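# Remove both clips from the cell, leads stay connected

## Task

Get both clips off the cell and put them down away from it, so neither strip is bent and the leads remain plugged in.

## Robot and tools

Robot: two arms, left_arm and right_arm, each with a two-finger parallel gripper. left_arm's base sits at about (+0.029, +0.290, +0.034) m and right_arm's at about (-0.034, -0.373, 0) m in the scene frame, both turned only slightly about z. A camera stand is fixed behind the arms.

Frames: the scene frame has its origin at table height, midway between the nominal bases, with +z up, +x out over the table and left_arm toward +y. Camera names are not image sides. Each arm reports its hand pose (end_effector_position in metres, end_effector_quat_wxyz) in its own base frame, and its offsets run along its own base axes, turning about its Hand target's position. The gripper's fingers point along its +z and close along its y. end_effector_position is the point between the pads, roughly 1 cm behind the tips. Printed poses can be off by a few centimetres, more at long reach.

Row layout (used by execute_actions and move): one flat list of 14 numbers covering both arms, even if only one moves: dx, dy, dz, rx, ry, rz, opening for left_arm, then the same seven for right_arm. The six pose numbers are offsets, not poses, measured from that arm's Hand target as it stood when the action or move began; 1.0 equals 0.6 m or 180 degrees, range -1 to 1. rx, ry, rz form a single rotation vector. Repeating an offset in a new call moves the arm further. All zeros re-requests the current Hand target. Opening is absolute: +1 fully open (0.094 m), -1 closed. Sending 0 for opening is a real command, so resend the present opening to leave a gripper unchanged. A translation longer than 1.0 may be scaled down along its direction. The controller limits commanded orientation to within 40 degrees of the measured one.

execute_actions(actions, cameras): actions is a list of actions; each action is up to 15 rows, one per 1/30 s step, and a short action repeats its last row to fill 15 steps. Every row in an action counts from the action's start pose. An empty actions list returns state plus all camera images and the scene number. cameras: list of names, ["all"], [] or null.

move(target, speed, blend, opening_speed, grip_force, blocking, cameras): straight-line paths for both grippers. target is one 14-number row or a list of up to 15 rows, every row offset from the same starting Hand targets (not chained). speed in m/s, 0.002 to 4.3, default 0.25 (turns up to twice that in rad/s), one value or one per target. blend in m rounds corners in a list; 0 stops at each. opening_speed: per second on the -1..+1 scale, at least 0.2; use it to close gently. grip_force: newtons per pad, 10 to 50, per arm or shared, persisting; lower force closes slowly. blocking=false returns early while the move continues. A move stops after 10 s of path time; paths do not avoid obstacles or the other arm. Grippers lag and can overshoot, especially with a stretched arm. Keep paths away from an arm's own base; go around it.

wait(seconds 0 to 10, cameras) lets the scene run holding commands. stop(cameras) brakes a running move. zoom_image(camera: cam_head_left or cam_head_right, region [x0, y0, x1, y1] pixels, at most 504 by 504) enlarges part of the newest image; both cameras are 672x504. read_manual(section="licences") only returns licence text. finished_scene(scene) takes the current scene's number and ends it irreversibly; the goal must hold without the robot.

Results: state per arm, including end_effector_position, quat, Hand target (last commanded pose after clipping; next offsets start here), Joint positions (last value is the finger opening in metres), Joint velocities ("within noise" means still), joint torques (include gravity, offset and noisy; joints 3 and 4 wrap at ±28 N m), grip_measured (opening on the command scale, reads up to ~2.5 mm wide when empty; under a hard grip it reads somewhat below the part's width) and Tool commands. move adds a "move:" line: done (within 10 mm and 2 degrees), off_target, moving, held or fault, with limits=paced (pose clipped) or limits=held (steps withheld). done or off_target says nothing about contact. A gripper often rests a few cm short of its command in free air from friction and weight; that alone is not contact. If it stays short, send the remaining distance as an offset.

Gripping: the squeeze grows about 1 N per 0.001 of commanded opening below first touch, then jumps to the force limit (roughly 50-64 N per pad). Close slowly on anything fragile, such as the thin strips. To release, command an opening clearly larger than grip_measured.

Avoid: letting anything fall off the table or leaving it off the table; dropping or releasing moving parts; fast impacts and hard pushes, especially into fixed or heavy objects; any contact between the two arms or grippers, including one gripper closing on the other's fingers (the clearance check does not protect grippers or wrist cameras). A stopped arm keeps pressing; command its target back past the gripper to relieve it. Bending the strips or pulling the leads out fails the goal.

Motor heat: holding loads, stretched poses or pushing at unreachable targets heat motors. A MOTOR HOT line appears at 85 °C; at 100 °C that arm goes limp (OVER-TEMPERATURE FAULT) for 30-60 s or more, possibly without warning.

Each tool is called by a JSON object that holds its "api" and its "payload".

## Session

{"api": "execute_actions", "payload": {"actions": []}}

Scene clock: 0.00 s.
left_arm: end_effector_position=(+0.1515, -0.4630, +0.1118) grip_measured=+1.000 end_effector_quat_wxyz=(+0.705, +0.321, +0.630, +0.057) | right_arm: end_effector_position=(+0.8316, -0.2017, +0.3074) grip_measured=+1.000 end_effector_quat_wxyz=(+0.544, +0.174, +0.764, +0.299)
Joint positions: left_arm=[-1.593 1.867 0.631 1.236 -1.203 0.552 0.094] | right_arm=[-0.355 2.078 1.919 -0.125 -0.615 0.56 0.094]
Joint velocities: within noise
Joint torques (N m): no reading
Heat: left arm: hottest shoulder 30 °C; right arm: hottest shoulder 33 °C.
Hand target: left_arm +0.1514, -0.4660, +0.1111; +0.705, +0.320, +0.630, +0.056 | right_arm +0.8345, -0.2027, +0.3270; +0.558, +0.166, +0.757, +0.297
Tool commands: left_gripper/opening=+1.0 right_gripper/opening=+1.0

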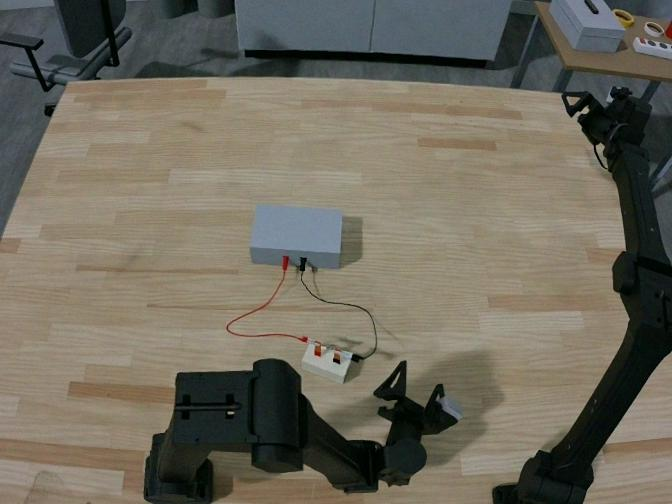

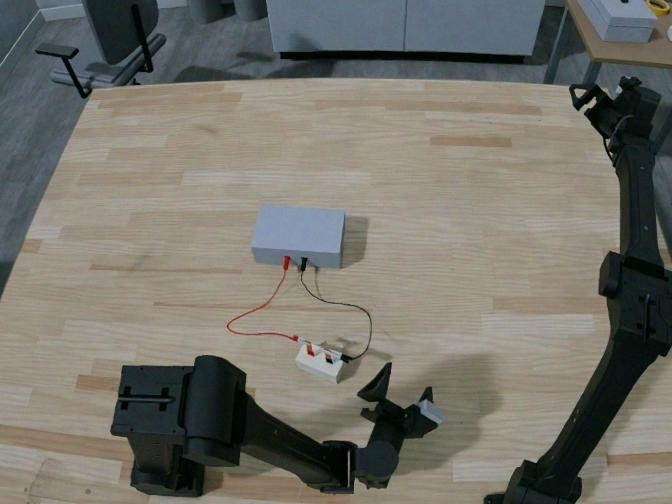

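{"api": "zoom_image", "payload": {"camera": "cam_head_left", "region": [290, 325, 370, 385]}}

{"api": "zoom_image", "payload": {"camera": "cam_head_right", "region": [282, 325, 362, 385]}}

Scaled by 6.300.

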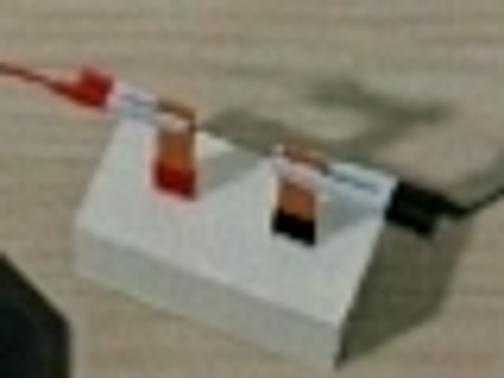

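Scaled by 6.300.

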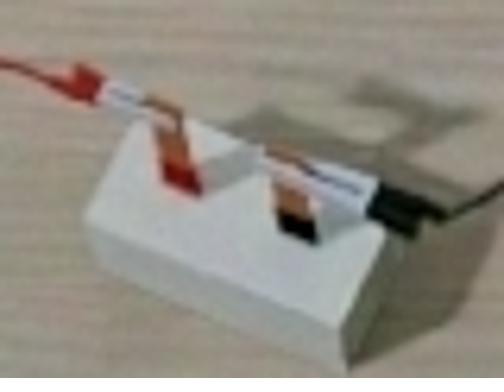

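{"api": "move", "payload": {"target": [[0,0,0.3,0,0,0,0,0,0,0,0,0,0,1],[0.28,0.55,0.25,0.154,0.254,-0.422,-0.3,0,0,0,0,0,0,1]], "blend": [0.05,0], "cameras": ["all"]}}

Scene clock: 31.63 s.
left_arm: end_effector_position=(+0.3064, -0.1374, +0.2483) grip_measured=-0.297 end_effector_quat_wxyz=(+0.242, +0.756, +0.513, -0.326) | right_arm: end_effector_position=(+0.8316, -0.2017, +0.3074) grip_measured=+1.000 end_effector_quat_wxyz=(+0.544, +0.174, +0.764, +0.299)
Joint positions: left_arm=[-0.043 1.332 1.123 -1.671 0.79 2.035 0.033] | right_arm=[-0.355 2.078 1.919 -0.125 -0.615 0.56 0.094]
Joint torques (N m): left_arm=[-0.67 -8.82 14.16 -0.64 0.54 0.13] | right_arm=[0.21 -24 12.03 1.85 -0.02 -0.1]
Heat: left arm: hottest elbow 32 °C; right arm: hottest elbow 42 °C.
Hand target: left_arm +0.3195, -0.1360, +0.2610; +0.225, +0.766, +0.484, -0.357 | right_arm +0.8345, -0.2027, +0.3270; +0.558, +0.166, +0.757, +0.297
Off the commanded pose: left_arm 0.018 m, 5 deg | right_arm 0.020 m, 2 deg.
joint sent to its limit (left arm) — joint 4 (wrist pitch), lower limit. The joint targets are off in orientation, not in position.
move: off_target (left_arm, right_arm); target 2's new opening was sent with left_arm's hand 0.018 m and 5 deg from that target

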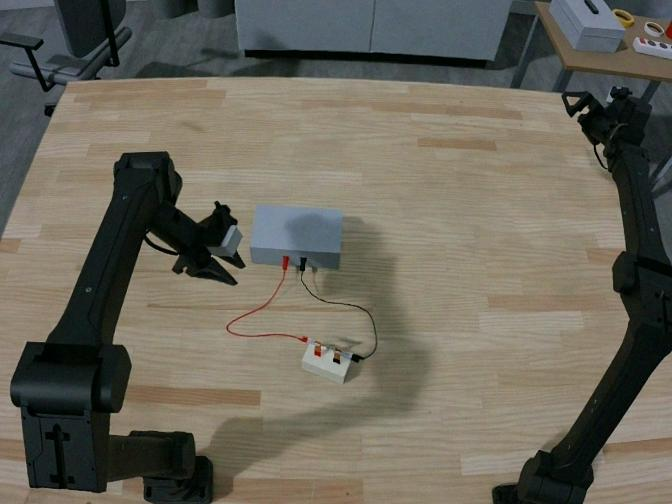

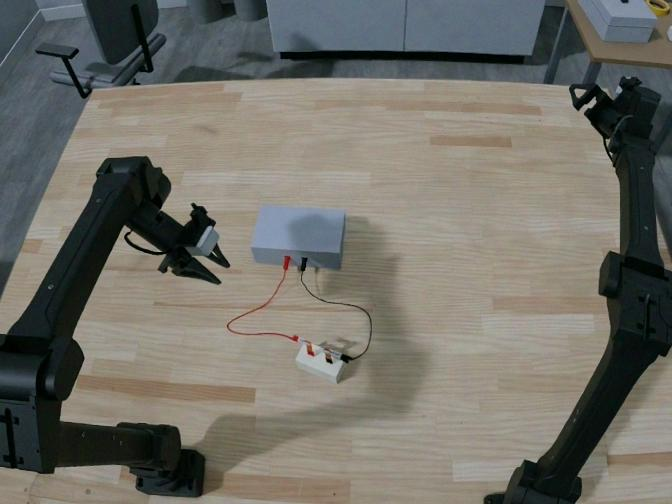

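{"api": "move", "payload": {"target": [-0.0575,-0.137,-0.22,0,0,0,-0.3,-0.724,0.471,0.05,-0.284,0.002,0.373,-0.3], "cameras": ["all"]}}

{"api": "zoom_image", "payload": {"camera": "cam_head_left", "region": [270, 310, 350, 370]}}

{"api": "zoom_image", "payload": {"camera": "cam_head_right", "region": [260, 310, 340, 370]}}

Scene clock: 38.87 s.
left_arm: end_effector_position=(+0.2889, -0.2165, +0.1392) grip_measured=-0.297 end_effector_quat_wxyz=(+0.236, +0.771, +0.478, -0.347) | right_arm: end_effector_position=(+0.4025, +0.0784, +0.3561) grip_measured=-0.298 end_effector_quat_wxyz=(+0.321, -0.502, +0.775, +0.211)
Joint positions: left_arm=[-0.27 1.434 0.912 -1.222 0.854 1.841 0.033] | right_arm=[-0.096 1.211 1.317 -1.37 -0.739 -1.125 0.033]
Joint torques (N m): left_arm=[-1.26 -7.94 7.92 0.54 0.72 -0.05] | right_arm=[0.5 -8.41 9.43 0.25 -0.31 -0.2]
Heat: left arm: hottest elbow 34 °C; right arm: hottest elbow 42 °C.
Hand target: left_arm +0.2850, -0.2183, +0.1290; +0.225, +0.767, +0.484, -0.357 | right_arm +0.4001, +0.0799, +0.3570; +0.320, -0.508, +0.772, +0.210
Off the commanded pose: left_arm 0.011 m, 2 deg | right_arm 0.003 m, 1 deg.
move: off_target (left_arm)

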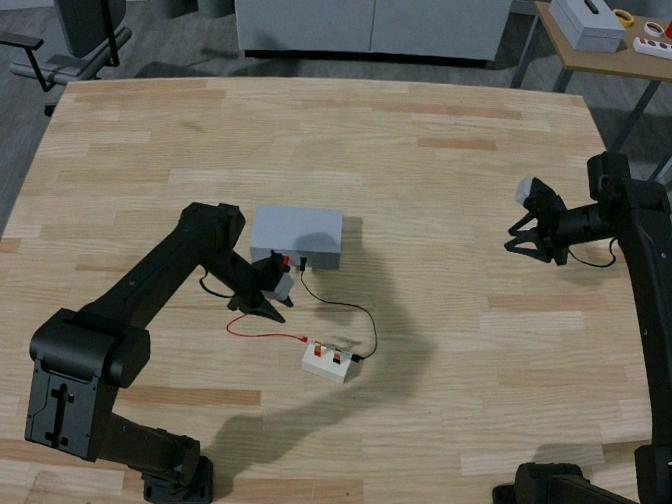

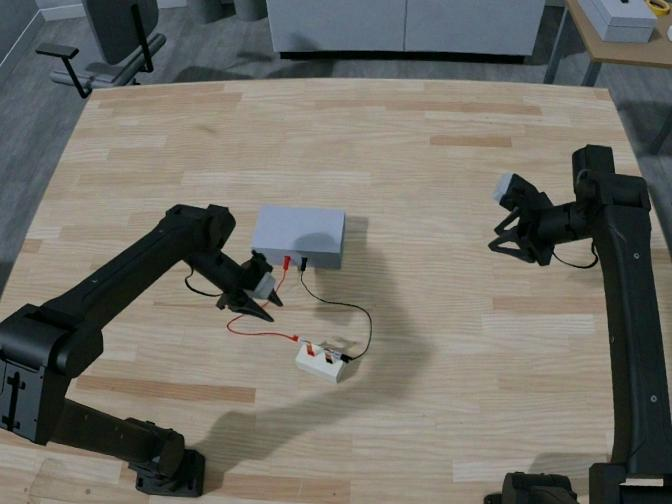

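Scaled by 6.300.

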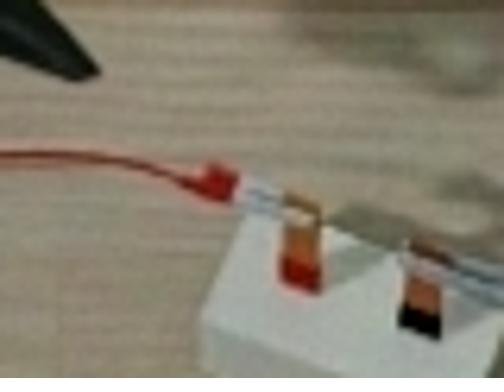

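Scaled by 6.300.

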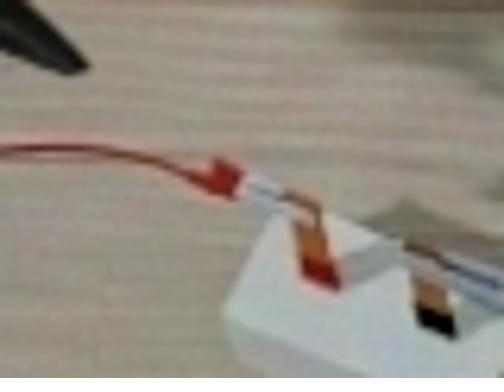

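{"api": "zoom_image", "payload": {"camera": "cam_head_left", "region": [230, 265, 330, 345]}}

{"api": "zoom_image", "payload": {"camera": "cam_head_right", "region": [220, 265, 320, 345]}}

Scaled by 5.040.

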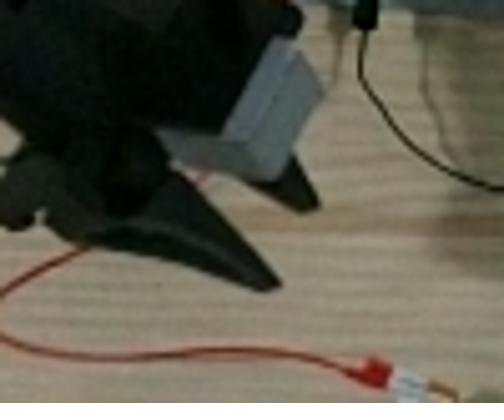

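Scaled by 5.040.

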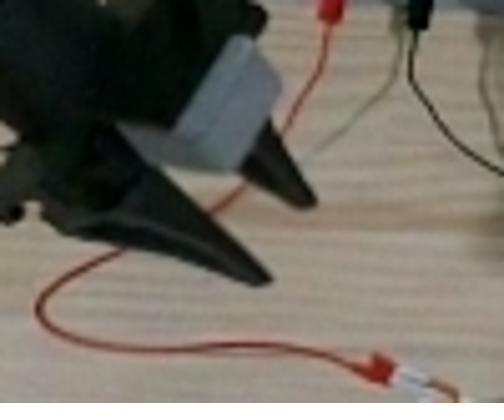

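{"api": "move", "payload": {"target": [-0.0275,-0.0487,-0.04,0,0,0,-0.2,0,0,0,0,0,0,-0.3], "speed": 0.15, "cameras": ["all"]}}

{"api": "zoom_image", "payload": {"camera": "cam_head_left", "region": [270, 302, 350, 362]}}

{"api": "zoom_image", "payload": {"camera": "cam_head_right", "region": [260, 302, 340, 362]}}

Scene clock: 46.73 s.
left_arm: end_effector_position=(+0.2719, -0.2476, +0.1152) grip_measured=-0.203 end_effector_quat_wxyz=(+0.236, +0.772, +0.476, -0.349) | right_arm: end_effector_position=(+0.4025, +0.0784, +0.3561) grip_measured=-0.298 end_effector_quat_wxyz=(+0.322, -0.502, +0.775, +0.210)
Joint positions: left_arm=[-0.368 1.436 0.843 -1.042 0.868 1.699 0.037] | right_arm=[-0.096 1.211 1.317 -1.37 -0.739 -1.126 0.033]
Joint torques (N m): left_arm=[-0.26 -8.64 7.88 0.58 0.8 -0.12] | right_arm=[0.5 -8.41 9.43 0.24 -0.32 -0.2]
Heat: left arm: hottest elbow 33 °C; right arm: hottest elbow 42 °C.
Hand target: left_arm +0.2684, -0.2475, +0.1049; +0.225, +0.767, +0.484, -0.357 | right_arm +0.4001, +0.0799, +0.3570; +0.320, -0.508, +0.772, +0.210
Off the commanded pose: left_arm 0.011 m, 2 deg | right_arm 0.003 m, 1 deg.
move: off_target (left_arm)

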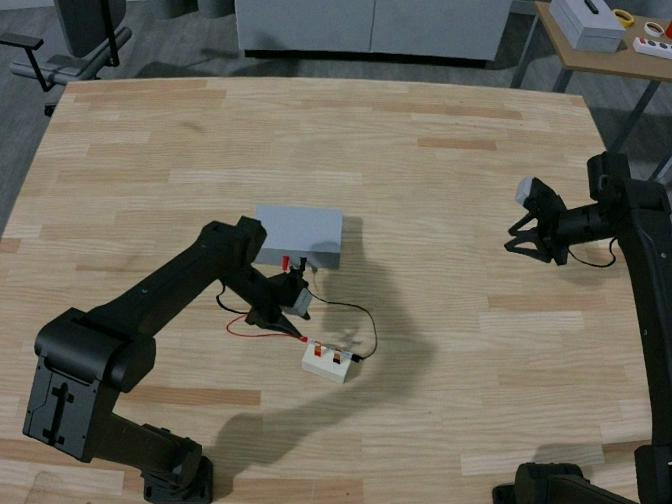

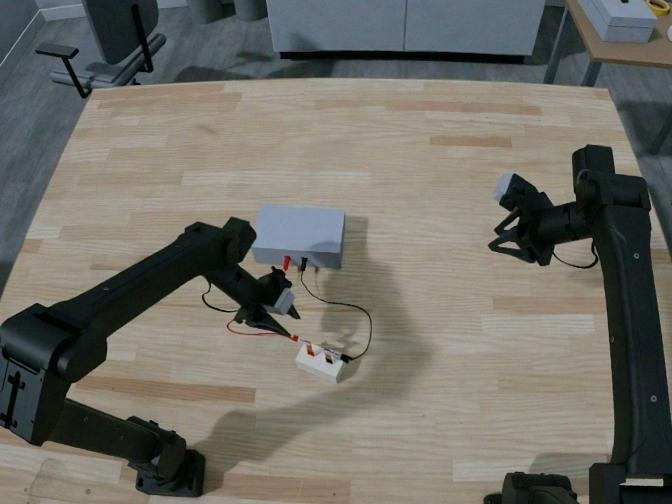

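Scaled by 6.300.

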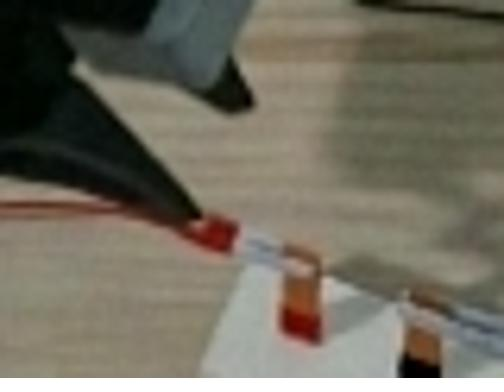

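Scaled by 6.300.

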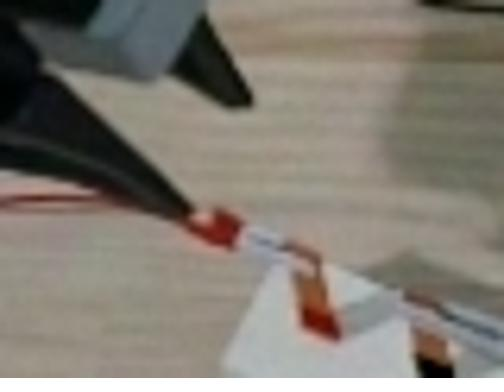

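{"api": "move", "payload": {"target": [[-0.01,0,0,0,0,0,-0.2,0,0,0,0,0,0,-0.3],[-0.01,0,-0.05,0,0,0,-0.2,0,0,0,0,0,0,-0.3]], "speed": 0.08, "cameras": ["all"]}}

{"api": "zoom_image", "payload": {"camera": "cam_head_left", "region": [270, 310, 334, 358]}}

{"api": "zoom_image", "payload": {"camera": "cam_head_right", "region": [260, 310, 324, 358]}}

Scene clock: 51.13 s.
left_arm: end_effector_position=(+0.2673, -0.2461, +0.0832) grip_measured=-0.203 end_effector_quat_wxyz=(+0.235, +0.770, +0.479, -0.350) | right_arm: end_effector_position=(+0.4025, +0.0784, +0.3561) grip_measured=-0.298 end_effector_quat_wxyz=(+0.322, -0.502, +0.775, +0.210)
Joint positions: left_arm=[-0.368 1.483 0.788 -0.939 0.868 1.689 0.037] | right_arm=[-0.096 1.211 1.317 -1.37 -0.739 -1.126 0.033]
Joint torques (N m): left_arm=[-0.85 -7.94 7.36 0.68 0.74 -0.09] | right_arm=[0.56 -8.47 9.43 0.24 -0.31 -0.2]
Heat: left arm: hottest elbow 34 °C; right arm: hottest elbow 42 °C.
Hand target: left_arm +0.2624, -0.2475, +0.0750; +0.225, +0.767, +0.484, -0.357 | right_arm +0.4001, +0.0799, +0.3570; +0.320, -0.508, +0.772, +0.210
Off the commanded pose: left_arm 0.010 m, 2 deg | right_arm 0.003 m, 1 deg.
move: done

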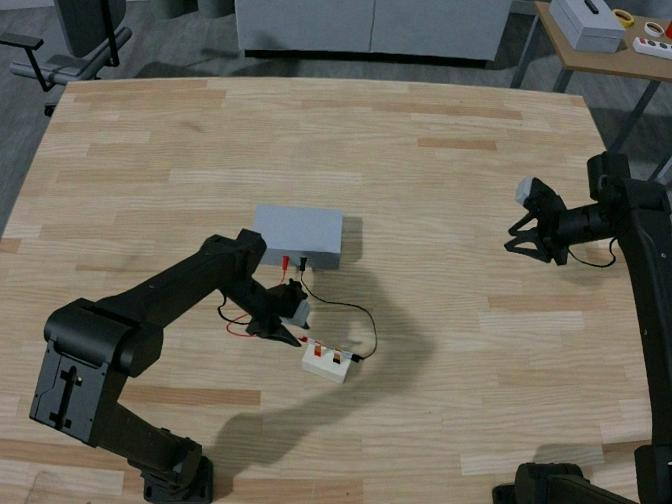

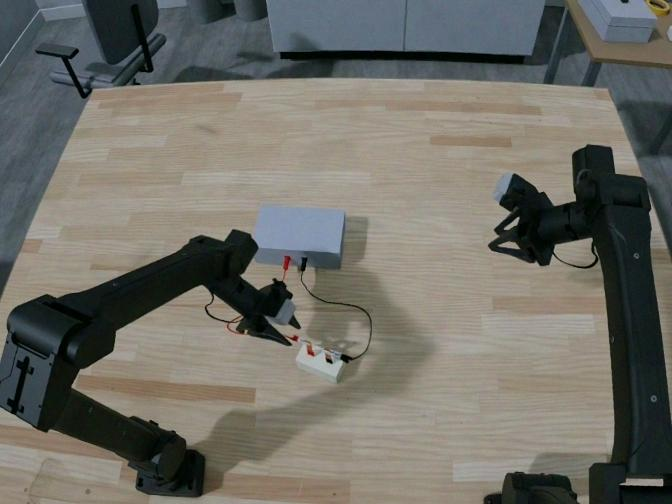

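Scaled by 7.875.

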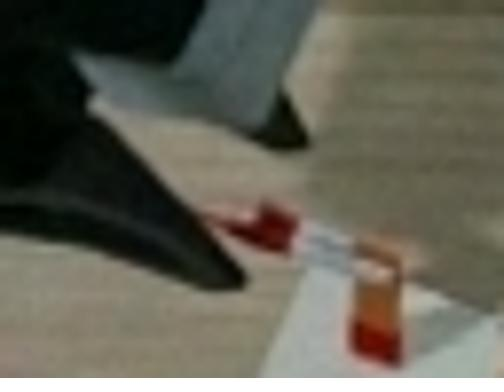

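Scaled by 7.875.

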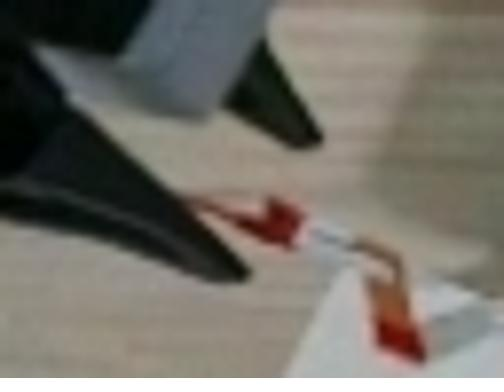

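{"api": "move", "payload": {"target": [0,-0.011,-0.021,0,0,0,-0.2,0,0,0,0,0,0,-0.3], "speed": 0.06, "cameras": ["all"]}}

{"api": "zoom_image", "payload": {"camera": "cam_head_left", "region": [270, 310, 334, 358]}}

{"api": "zoom_image", "payload": {"camera": "cam_head_right", "region": [260, 310, 324, 358]}}

Scene clock: 55.63 s.
left_arm: end_effector_position=(+0.2686, -0.2531, +0.0723) grip_measured=-0.203 end_effector_quat_wxyz=(+0.237, +0.771, +0.478, -0.348) | right_arm: end_effector_position=(+0.4025, +0.0784, +0.3561) grip_measured=-0.298 end_effector_quat_wxyz=(+0.322, -0.502, +0.775, +0.210)
Joint positions: left_arm=[-0.386 1.508 0.78 -0.88 0.869 1.662 0.037] | right_arm=[-0.096 1.211 1.317 -1.37 -0.739 -1.126 0.033]
Joint torques (N m): left_arm=[-0.73 -8.29 6.95 0.83 0.77 -0.02] | right_arm=[0.5 -8.41 9.43 0.24 -0.31 -0.2]
Heat: left arm: hottest elbow 33 °C; right arm: hottest elbow 41 °C.
Hand target: left_arm +0.2624, -0.2541, +0.0623; +0.225, +0.767, +0.484, -0.357 | right_arm +0.4001, +0.0799, +0.3570; +0.320, -0.508, +0.772, +0.210
Off the commanded pose: left_arm 0.012 m, 2 deg | right_arm 0.003 m, 1 deg.
move: off_target (left_arm)

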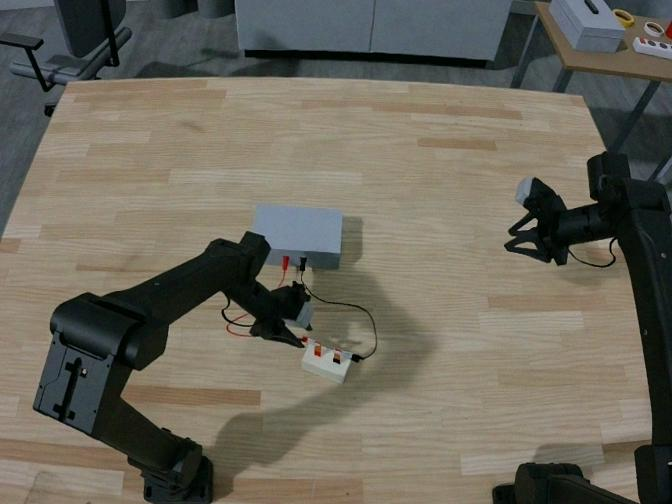

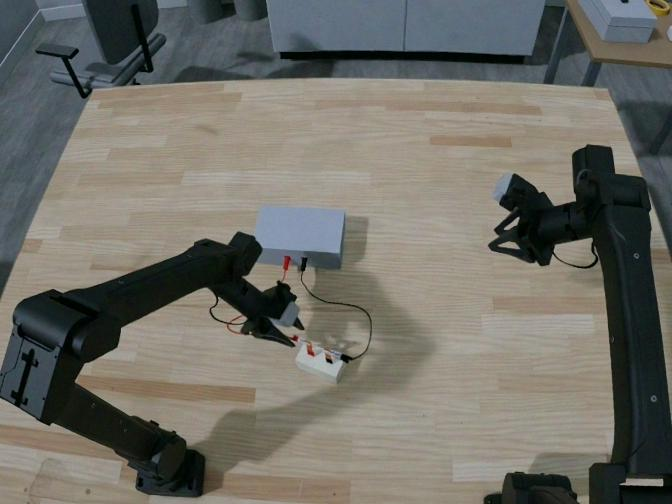

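Scaled by 7.875.

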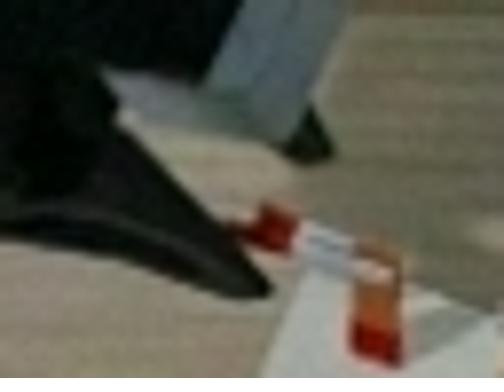

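Scaled by 7.875.

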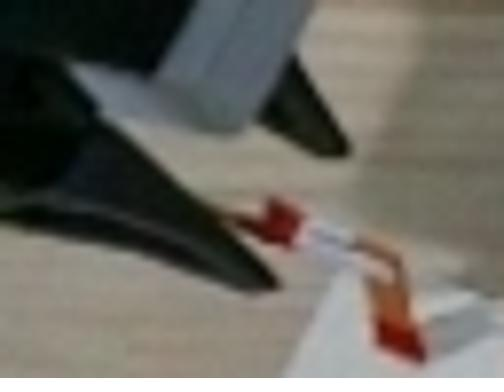

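{"api": "move", "payload": {"target": [-0.001,-0.003,-0.011,0,0,0,-0.2,0,0,0,0,0,0,-0.3], "speed": 0.06}}

{"api": "move", "payload": {"target": [0,0,0,0,0,0,-0.6,0,0,0,0,0,0,-0.3], "opening_speed": 0.4, "cameras": ["all"]}}

{"api": "zoom_image", "payload": {"camera": "cam_head_left", "region": [270, 310, 334, 358]}}

{"api": "zoom_image", "payload": {"camera": "cam_head_right", "region": [260, 310, 324, 358]}}

Scene clock: 60.03 s.
left_arm: end_effector_position=(+0.2684, -0.2549, +0.0661) grip_measured=-0.203 end_effector_quat_wxyz=(+0.238, +0.771, +0.478, -0.348) | right_arm: end_effector_position=(+0.4025, +0.0784, +0.3561) grip_measured=-0.298 end_effector_quat_wxyz=(+0.322, -0.502, +0.775, +0.210)
Joint positions: left_arm=[-0.391 1.521 0.773 -0.852 0.87 1.654 0.037] | right_arm=[-0.096 1.211 1.317 -1.37 -0.739 -1.126 0.033]
Joint torques (N m): left_arm=[-1.38 -8.7 6.97 0.69 0.79 -0.06] | right_arm=[0.56 -8.35 9.42 0.23 -0.32 -0.2]
Heat: left arm: hottest elbow 34 °C; right arm: hottest elbow 41 °C.
Hand target: left_arm +0.2618, -0.2559, +0.0557; +0.225, +0.767, +0.484, -0.357 | right_arm +0.4001, +0.0799, +0.3570; +0.320, -0.508, +0.772, +0.210
Off the commanded pose: left_arm 0.012 m, 2 deg | right_arm 0.003 m, 1 deg.
move: off_target (left_arm)

Scene clock: 61.23 s.
left_arm: end_effector_position=(+0.2684, -0.2549, +0.0661) grip_measured=-0.598 end_effector_quat_wxyz=(+0.238, +0.770, +0.478, -0.348) | right_arm: end_effector_position=(+0.4025, +0.0784, +0.3561) grip_measured=-0.298 end_effector_quat_wxyz=(+0.322, -0.502, +0.775, +0.210)
Joint positions: left_arm=[-0.391 1.521 0.773 -0.852 0.87 1.653 0.019] | right_arm=[-0.096 1.211 1.317 -1.37 -0.739 -1.126 0.033]
Joint torques (N m): left_arm=[-1.03 -8.64 6.91 0.9 0.8 -0.11] | right_arm=[0.56 -8.41 9.43 0.24 -0.32 -0.2]
Heat: left arm: hottest elbow 34 °C; right arm: hottest elbow 41 °C.
Hand target: left_arm +0.2618, -0.2559, +0.0557; +0.225, +0.767, +0.484, -0.357 | right_arm +0.4001, +0.0799, +0.3570; +0.320, -0.508, +0.772, +0.210
Off the commanded pose: left_arm 0.012 m, 2 deg | right_arm 0.003 m, 1 deg.
move: off_target (left_arm)

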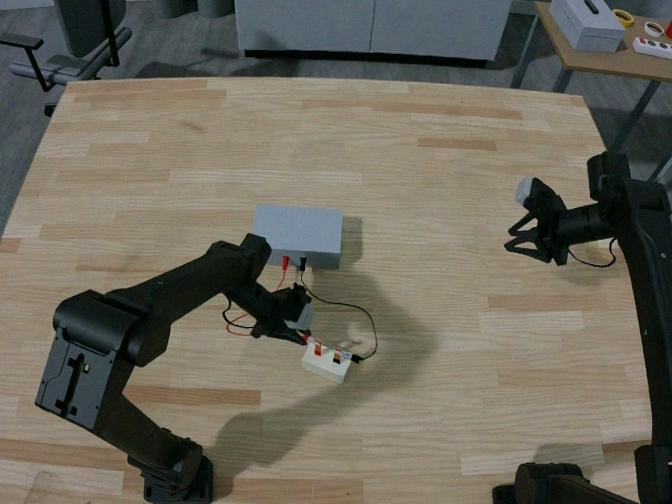

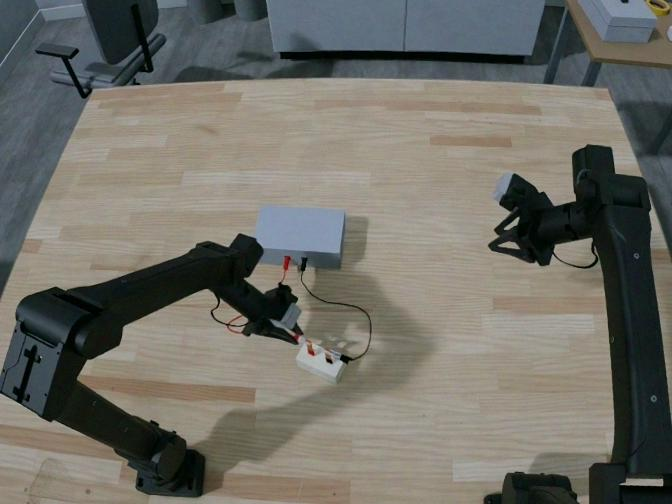

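Scaled by 7.875.

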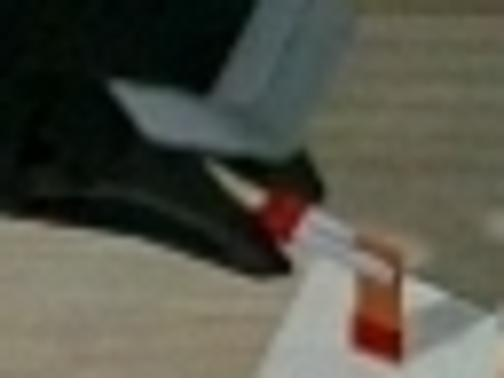

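Scaled by 7.875.

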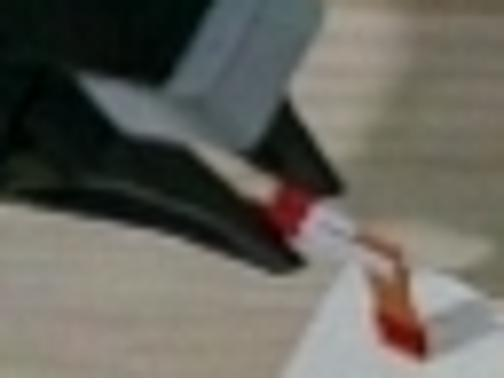

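{"api": "move", "payload": {"target": [-0.002,0,0,0,0,0,-0.9,0,0,0,0,0,0,-0.3], "opening_speed": 0.3, "cameras": ["all"]}}

{"api": "zoom_image", "payload": {"camera": "cam_head_left", "region": [290, 325, 338, 361]}}

{"api": "zoom_image", "payload": {"camera": "cam_head_right", "region": [280, 325, 328, 361]}}

Scene clock: 65.13 s.
left_arm: end_effector_position=(+0.2686, -0.2553, +0.0661) grip_measured=-0.893 end_effector_quat_wxyz=(+0.238, +0.770, +0.478, -0.348) | right_arm: end_effector_position=(+0.4025, +0.0784, +0.3561) grip_measured=-0.298 end_effector_quat_wxyz=(+0.322, -0.502, +0.775, +0.210)
Joint positions: left_arm=[-0.392 1.521 0.773 -0.85 0.87 1.651 0.005] | right_arm=[-0.096 1.211 1.317 -1.37 -0.739 -1.126 0.033]
Joint torques (N m): left_arm=[-0.97 -9.05 6.41 0.95 0.77 -0.12] | right_arm=[0.5 -8.41 9.43 0.25 -0.31 -0.2]
Heat: left arm: hottest elbow 34 °C; right arm: hottest elbow 41 °C.
Hand target: left_arm +0.2606, -0.2558, +0.0557; +0.225, +0.766, +0.484, -0.357 | right_arm +0.4001, +0.0799, +0.3570; +0.320, -0.508, +0.772, +0.210
Off the commanded pose: left_arm 0.013 m, 2 deg | right_arm 0.003 m, 1 deg.
move: off_target (left_arm)

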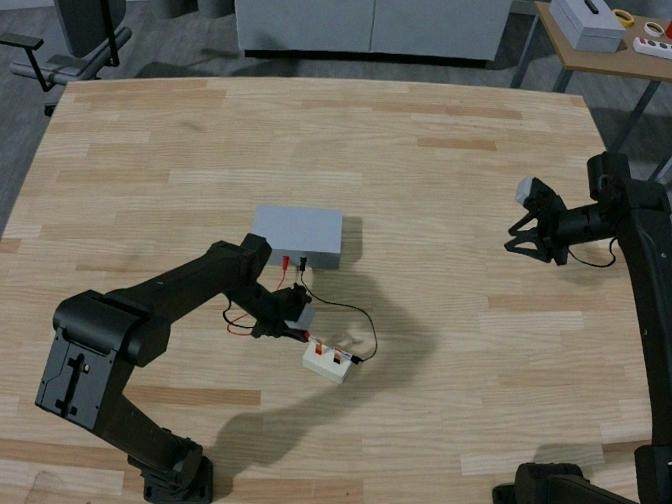

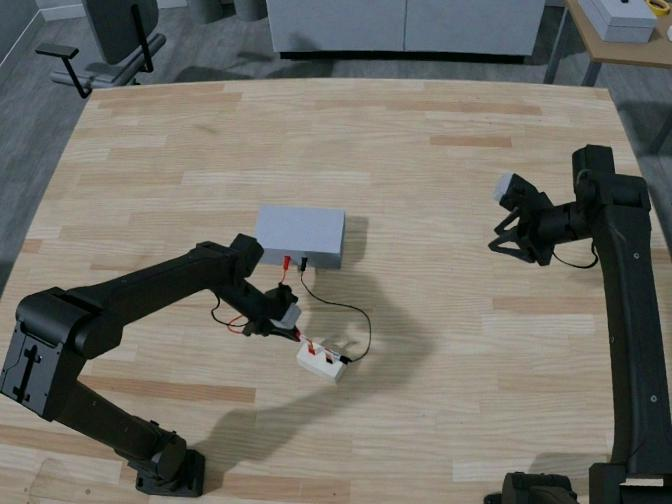

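Scaled by 10.500.

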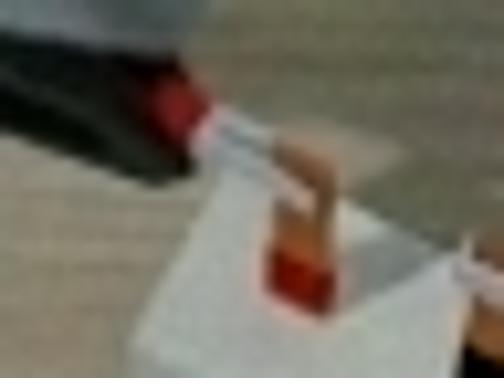

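Scaled by 10.500.

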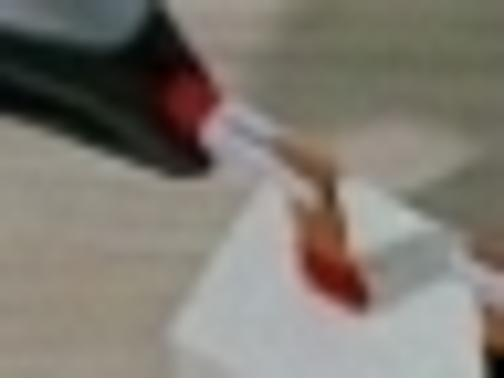

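{"api": "move", "payload": {"target": [0,0,0,0,0,0,-0.95,0,0,0,0,0,0,-0.3], "opening_speed": 0.3, "cameras": ["all"]}}

{"api": "zoom_image", "payload": {"camera": "cam_head_left", "region": [290, 325, 338, 361]}}

{"api": "zoom_image", "payload": {"camera": "cam_head_right", "region": [280, 325, 328, 361]}}

Scene clock: 68.37 s.
left_arm: end_effector_position=(+0.2686, -0.2553, +0.0661) grip_measured=-0.896 end_effector_quat_wxyz=(+0.238, +0.770, +0.478, -0.348) | right_arm: end_effector_position=(+0.4025, +0.0784, +0.3561) grip_measured=-0.298 end_effector_quat_wxyz=(+0.322, -0.502, +0.775, +0.210)
Joint positions: left_arm=[-0.392 1.521 0.773 -0.85 0.87 1.651 0.005] | right_arm=[-0.096 1.211 1.317 -1.37 -0.739 -1.126 0.033]
Joint torques (N m): left_arm=[-1.61 -8.64 6.83 0.83 0.78 -0.11] | right_arm=[0.5 -8.41 9.43 0.25 -0.32 -0.21]
Heat: left arm: hottest elbow 33 °C; right arm: hottest elbow 41 °C.
Hand target: left_arm +0.2606, -0.2558, +0.0557; +0.225, +0.766, +0.484, -0.357 | right_arm +0.4001, +0.0799, +0.3570; +0.320, -0.508, +0.772, +0.210
Off the commanded pose: left_arm 0.013 m, 2 deg | right_arm 0.003 m, 1 deg.
move: off_target (left_arm)

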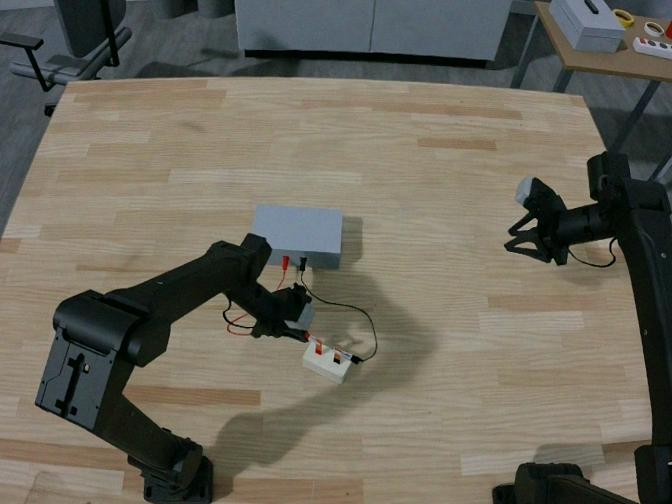

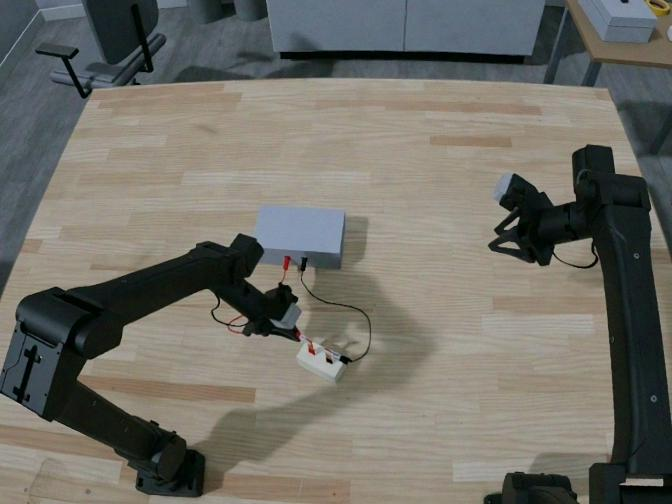

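Scaled by 10.500.

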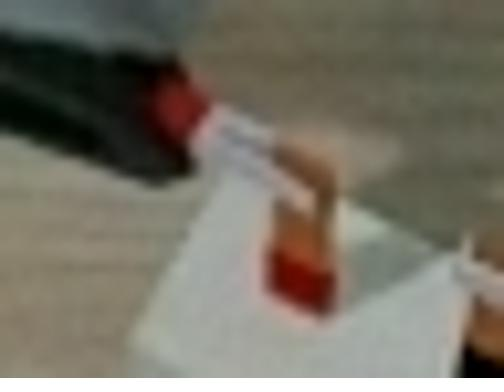

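Scaled by 10.500.

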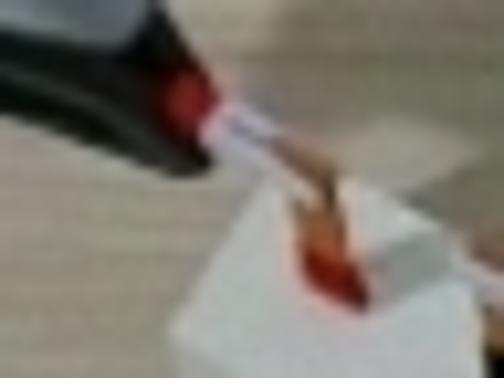

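{"api": "move", "payload": {"target": [0.0143,0.030,0.004,0,0,0,-0.95,0,0,0,0,0,0,-0.3], "speed": 0.05, "cameras": ["all"]}}

{"api": "zoom_image", "payload": {"camera": "cam_head_left", "region": [280, 318, 344, 366]}}

{"api": "zoom_image", "payload": {"camera": "cam_head_right", "region": [270, 318, 334, 366]}}

Scene clock: 72.23 s.
left_arm: end_effector_position=(+0.2682, -0.2400, +0.0644) grip_measured=-0.896 end_effector_quat_wxyz=(+0.232, +0.768, +0.482, -0.353) | right_arm: end_effector_position=(+0.4025, +0.0784, +0.3561) grip_measured=-0.298 end_effector_quat_wxyz=(+0.322, -0.502, +0.775, +0.210)
Joint positions: left_arm=[-0.35 1.528 0.773 -0.909 0.869 1.714 0.005] | right_arm=[-0.096 1.211 1.317 -1.37 -0.739 -1.126 0.033]
Joint torques (N m): left_arm=[0.5 -8.64 8.14 -0.16 0.59 0.08] | right_arm=[0.56 -8.41 9.43 0.25 -0.31 -0.2]
Heat: left arm: hottest elbow 33 °C; right arm: hottest elbow 41 °C.
Hand target: left_arm +0.2692, -0.2379, +0.0581; +0.225, +0.767, +0.484, -0.357 | right_arm +0.4001, +0.0799, +0.3570; +0.320, -0.508, +0.772, +0.210
Off the commanded pose: left_arm 0.007 m, 1 deg | right_arm 0.003 m, 1 deg.
move: done

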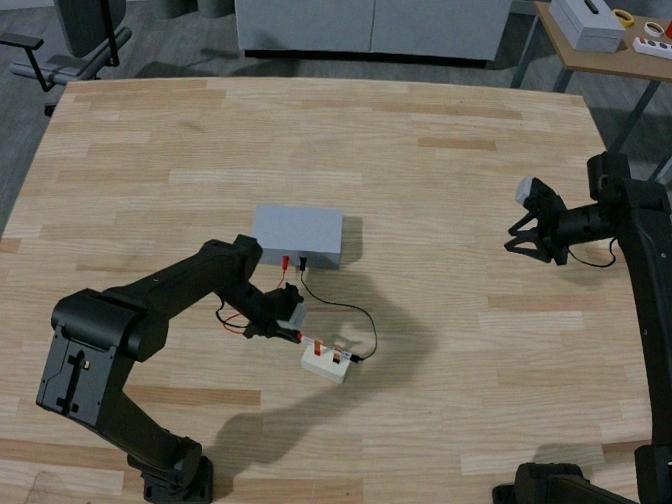

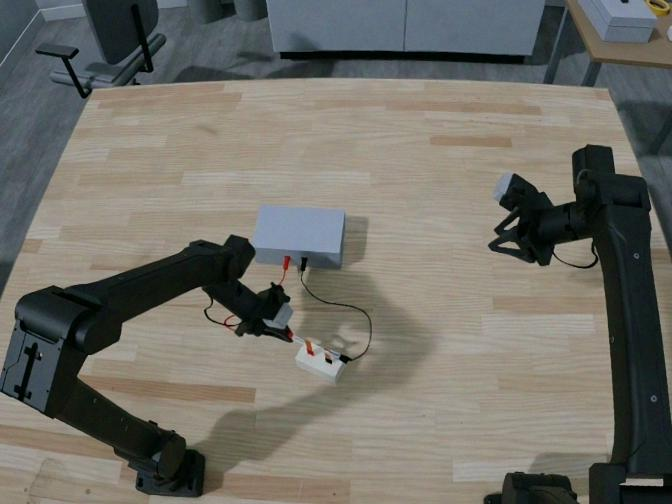

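Scaled by 7.875.

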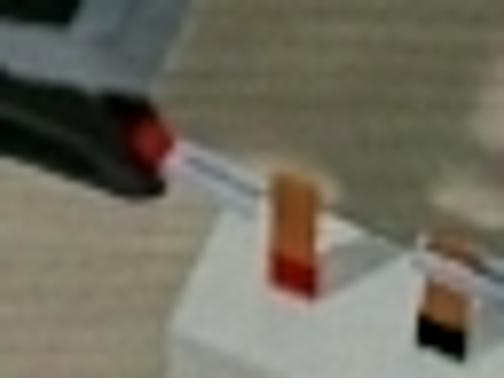

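Scaled by 7.875.

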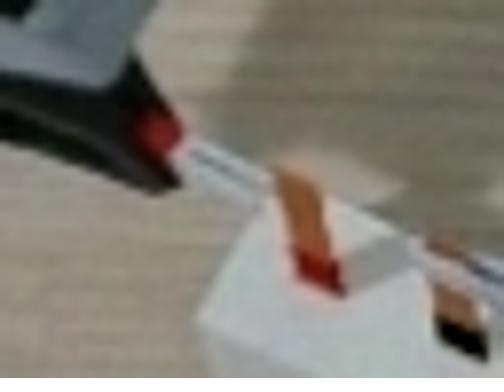

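{"api": "move", "payload": {"target": [[0.02,0.06,0.02,0,0,0,-0.95,0,0,0,0,0,0,-0.3],[0.01,0.14,0.01,0,0,0.139,-0.95,0,0,0,0,0,0,-0.3],[0.01,0.14,-0.095,0,0,0.139,-0.95,0,0,0,0,0,0,-0.3]], "speed": 0.12, "blend": [0.01,0.01,0], "cameras": ["all"]}}

{"api": "zoom_image", "payload": {"camera": "cam_head_left", "region": [230, 300, 330, 375]}}

{"api": "zoom_image", "payload": {"camera": "cam_head_right", "region": [230, 300, 330, 375]}}

Scene clock: 80.27 s.
left_arm: end_effector_position=(+0.2774, -0.1563, +0.0062) grip_measured=-0.896 end_effector_quat_wxyz=(+0.302, +0.651, +0.630, -0.297) | right_arm: end_effector_position=(+0.4025, +0.0784, +0.3561) grip_measured=-0.298 end_effector_quat_wxyz=(+0.322, -0.502, +0.775, +0.210)
Joint positions: left_arm=[-0.08 1.509 0.51 -0.486 0.872 1.484 0.005] | right_arm=[-0.096 1.211 1.317 -1.37 -0.739 -1.126 0.033]
Joint torques (N m): left_arm=[-0.21 -7.71 5.5 0.96 0.65 -0.13] | right_arm=[0.5 -8.41 9.43 0.25 -0.32 -0.2]
Heat: left arm: hottest elbow 34 °C; right arm: hottest elbow 41 °C.
Hand target: left_arm +0.2752, -0.1538, +0.0011; +0.297, +0.644, +0.638, -0.300 | right_arm +0.4001, +0.0799, +0.3570; +0.320, -0.508, +0.772, +0.210
Off the commanded pose: left_arm 0.006 m, 1 deg | right_arm 0.003 m, 1 deg.
move: done

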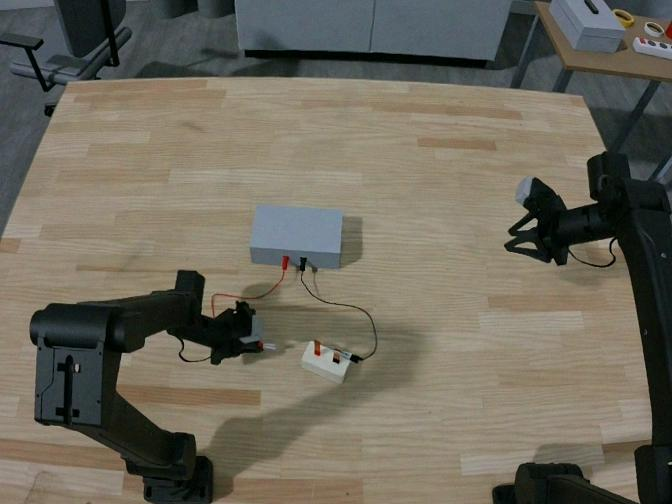

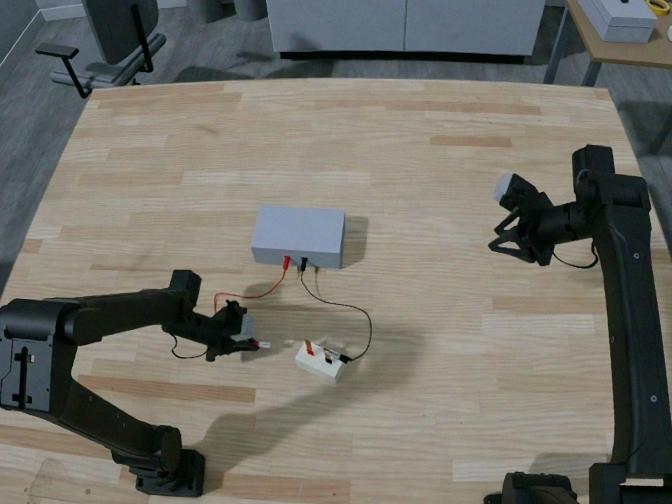

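Scaled by 5.040.

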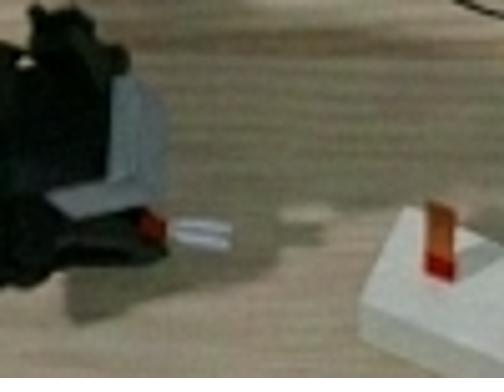

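Scaled by 5.040.

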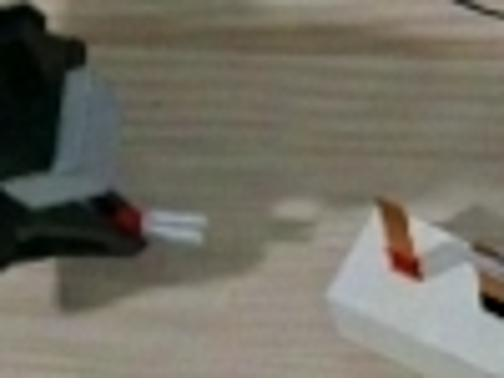

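{"api": "move", "payload": {"target": [0,0.01,-0.022,0,0,0,-0.95,0,0,0,0,0,0,-0.3], "speed": 0.04}}

{"api": "move", "payload": {"target": [0,0,-0.010,0,0,0,-0.95,0,0,0,0,0,0,-0.3], "speed": 0.03}}

{"api": "move", "payload": {"target": [0,0,-0.007,0,0,0,-0.95,0,0,0,0,0,0,-0.3], "speed": 0.03}}

Scene clock: 82.87 s.
left_arm: end_effector_position=(+0.2802, -0.1508, -0.0046) grip_measured=-0.896 end_effector_quat_wxyz=(+0.301, +0.645, +0.636, -0.297) | right_arm: end_effector_position=(+0.4025, +0.0784, +0.3561) grip_measured=-0.298 end_effector_quat_wxyz=(+0.322, -0.502, +0.775, +0.210)
Joint positions: left_arm=[-0.06 1.551 0.51 -0.458 0.872 1.492 0.005] | right_arm=[-0.096 1.211 1.317 -1.37 -0.739 -1.126 0.033]
Joint torques (N m): left_arm=[-0.09 -7.53 4.42 1.03 0.7 0.14] | right_arm=[0.56 -8.41 9.43 0.25 -0.31 -0.2]
Heat: left arm: hottest elbow 33 °C; right arm: hottest elbow 41 °C.
Hand target: left_arm +0.2752, -0.1479, -0.0121; +0.297, +0.644, +0.638, -0.300 | right_arm +0.4001, +0.0799, +0.3570; +0.320, -0.508, +0.772, +0.210
Off the commanded pose: left_arm 0.009 m, 1 deg | right_arm 0.003 m, 1 deg.
move: done

Scene clock: 83.63 s.
left_arm: end_effector_position=(+0.2819, -0.1509, -0.0097) grip_measured=-0.896 end_effector_quat_wxyz=(+0.303, +0.646, +0.635, -0.296) | right_arm: end_effector_position=(+0.4025, +0.0784, +0.3561) grip_measured=-0.298 end_effector_quat_wxyz=(+0.322, -0.502, +0.775, +0.210)
Joint positions: left_arm=[-0.06 1.571 0.51 -0.434 0.872 1.492 0.005] | right_arm=[-0.096 1.211 1.317 -1.37 -0.739 -1.126 0.033]
Joint torques (N m): left_arm=[-0.38 -6.71 4.19 1.11 0.7 0.06] | right_arm=[0.5 -8.41 9.43 0.25 -0.31 -0.2]
Heat: left arm: hottest elbow 33 °C; right arm: hottest elbow 41 °C.
Hand target: left_arm +0.2752, -0.1479, -0.0181; +0.297, +0.644, +0.638, -0.300 | right_arm +0.4001, +0.0799, +0.3570; +0.320, -0.508, +0.772, +0.210
Off the commanded pose: left_arm 0.011 m, 1 deg | right_arm 0.003 m, 1 deg.
move: off_target (left_arm)

Scene clock: 84.37 s.
left_arm: end_effector_position=(+0.2803, -0.1508, -0.0146) grip_measured=-0.896 end_effector_quat_wxyz=(+0.302, +0.646, +0.636, -0.297) | right_arm: end_effector_position=(+0.4025, +0.0784, +0.3561) grip_measured=-0.298 end_effector_quat_wxyz=(+0.322, -0.502, +0.775, +0.210)
Joint positions: left_arm=[-0.06 1.587 0.505 -0.417 0.872 1.492 0.005] | right_arm=[-0.096 1.211 1.317 -1.37 -0.739 -1.126 0.033]
Joint torques (N m): left_arm=[0.56 -6.48 4.36 0.95 0.71 0.03] | right_arm=[0.5 -8.41 9.42 0.24 -0.31 -0.2]
Heat: left arm: hottest elbow 33 °C; right arm: hottest elbow 41 °C.
Hand target: left_arm +0.2751, -0.1479, -0.0223; +0.297, +0.644, +0.638, -0.300 | right_arm +0.4001, +0.0799, +0.3570; +0.320, -0.508, +0.772, +0.210
Off the commanded pose: left_arm 0.010 m, 1 deg | right_arm 0.003 m, 1 deg.
move: done


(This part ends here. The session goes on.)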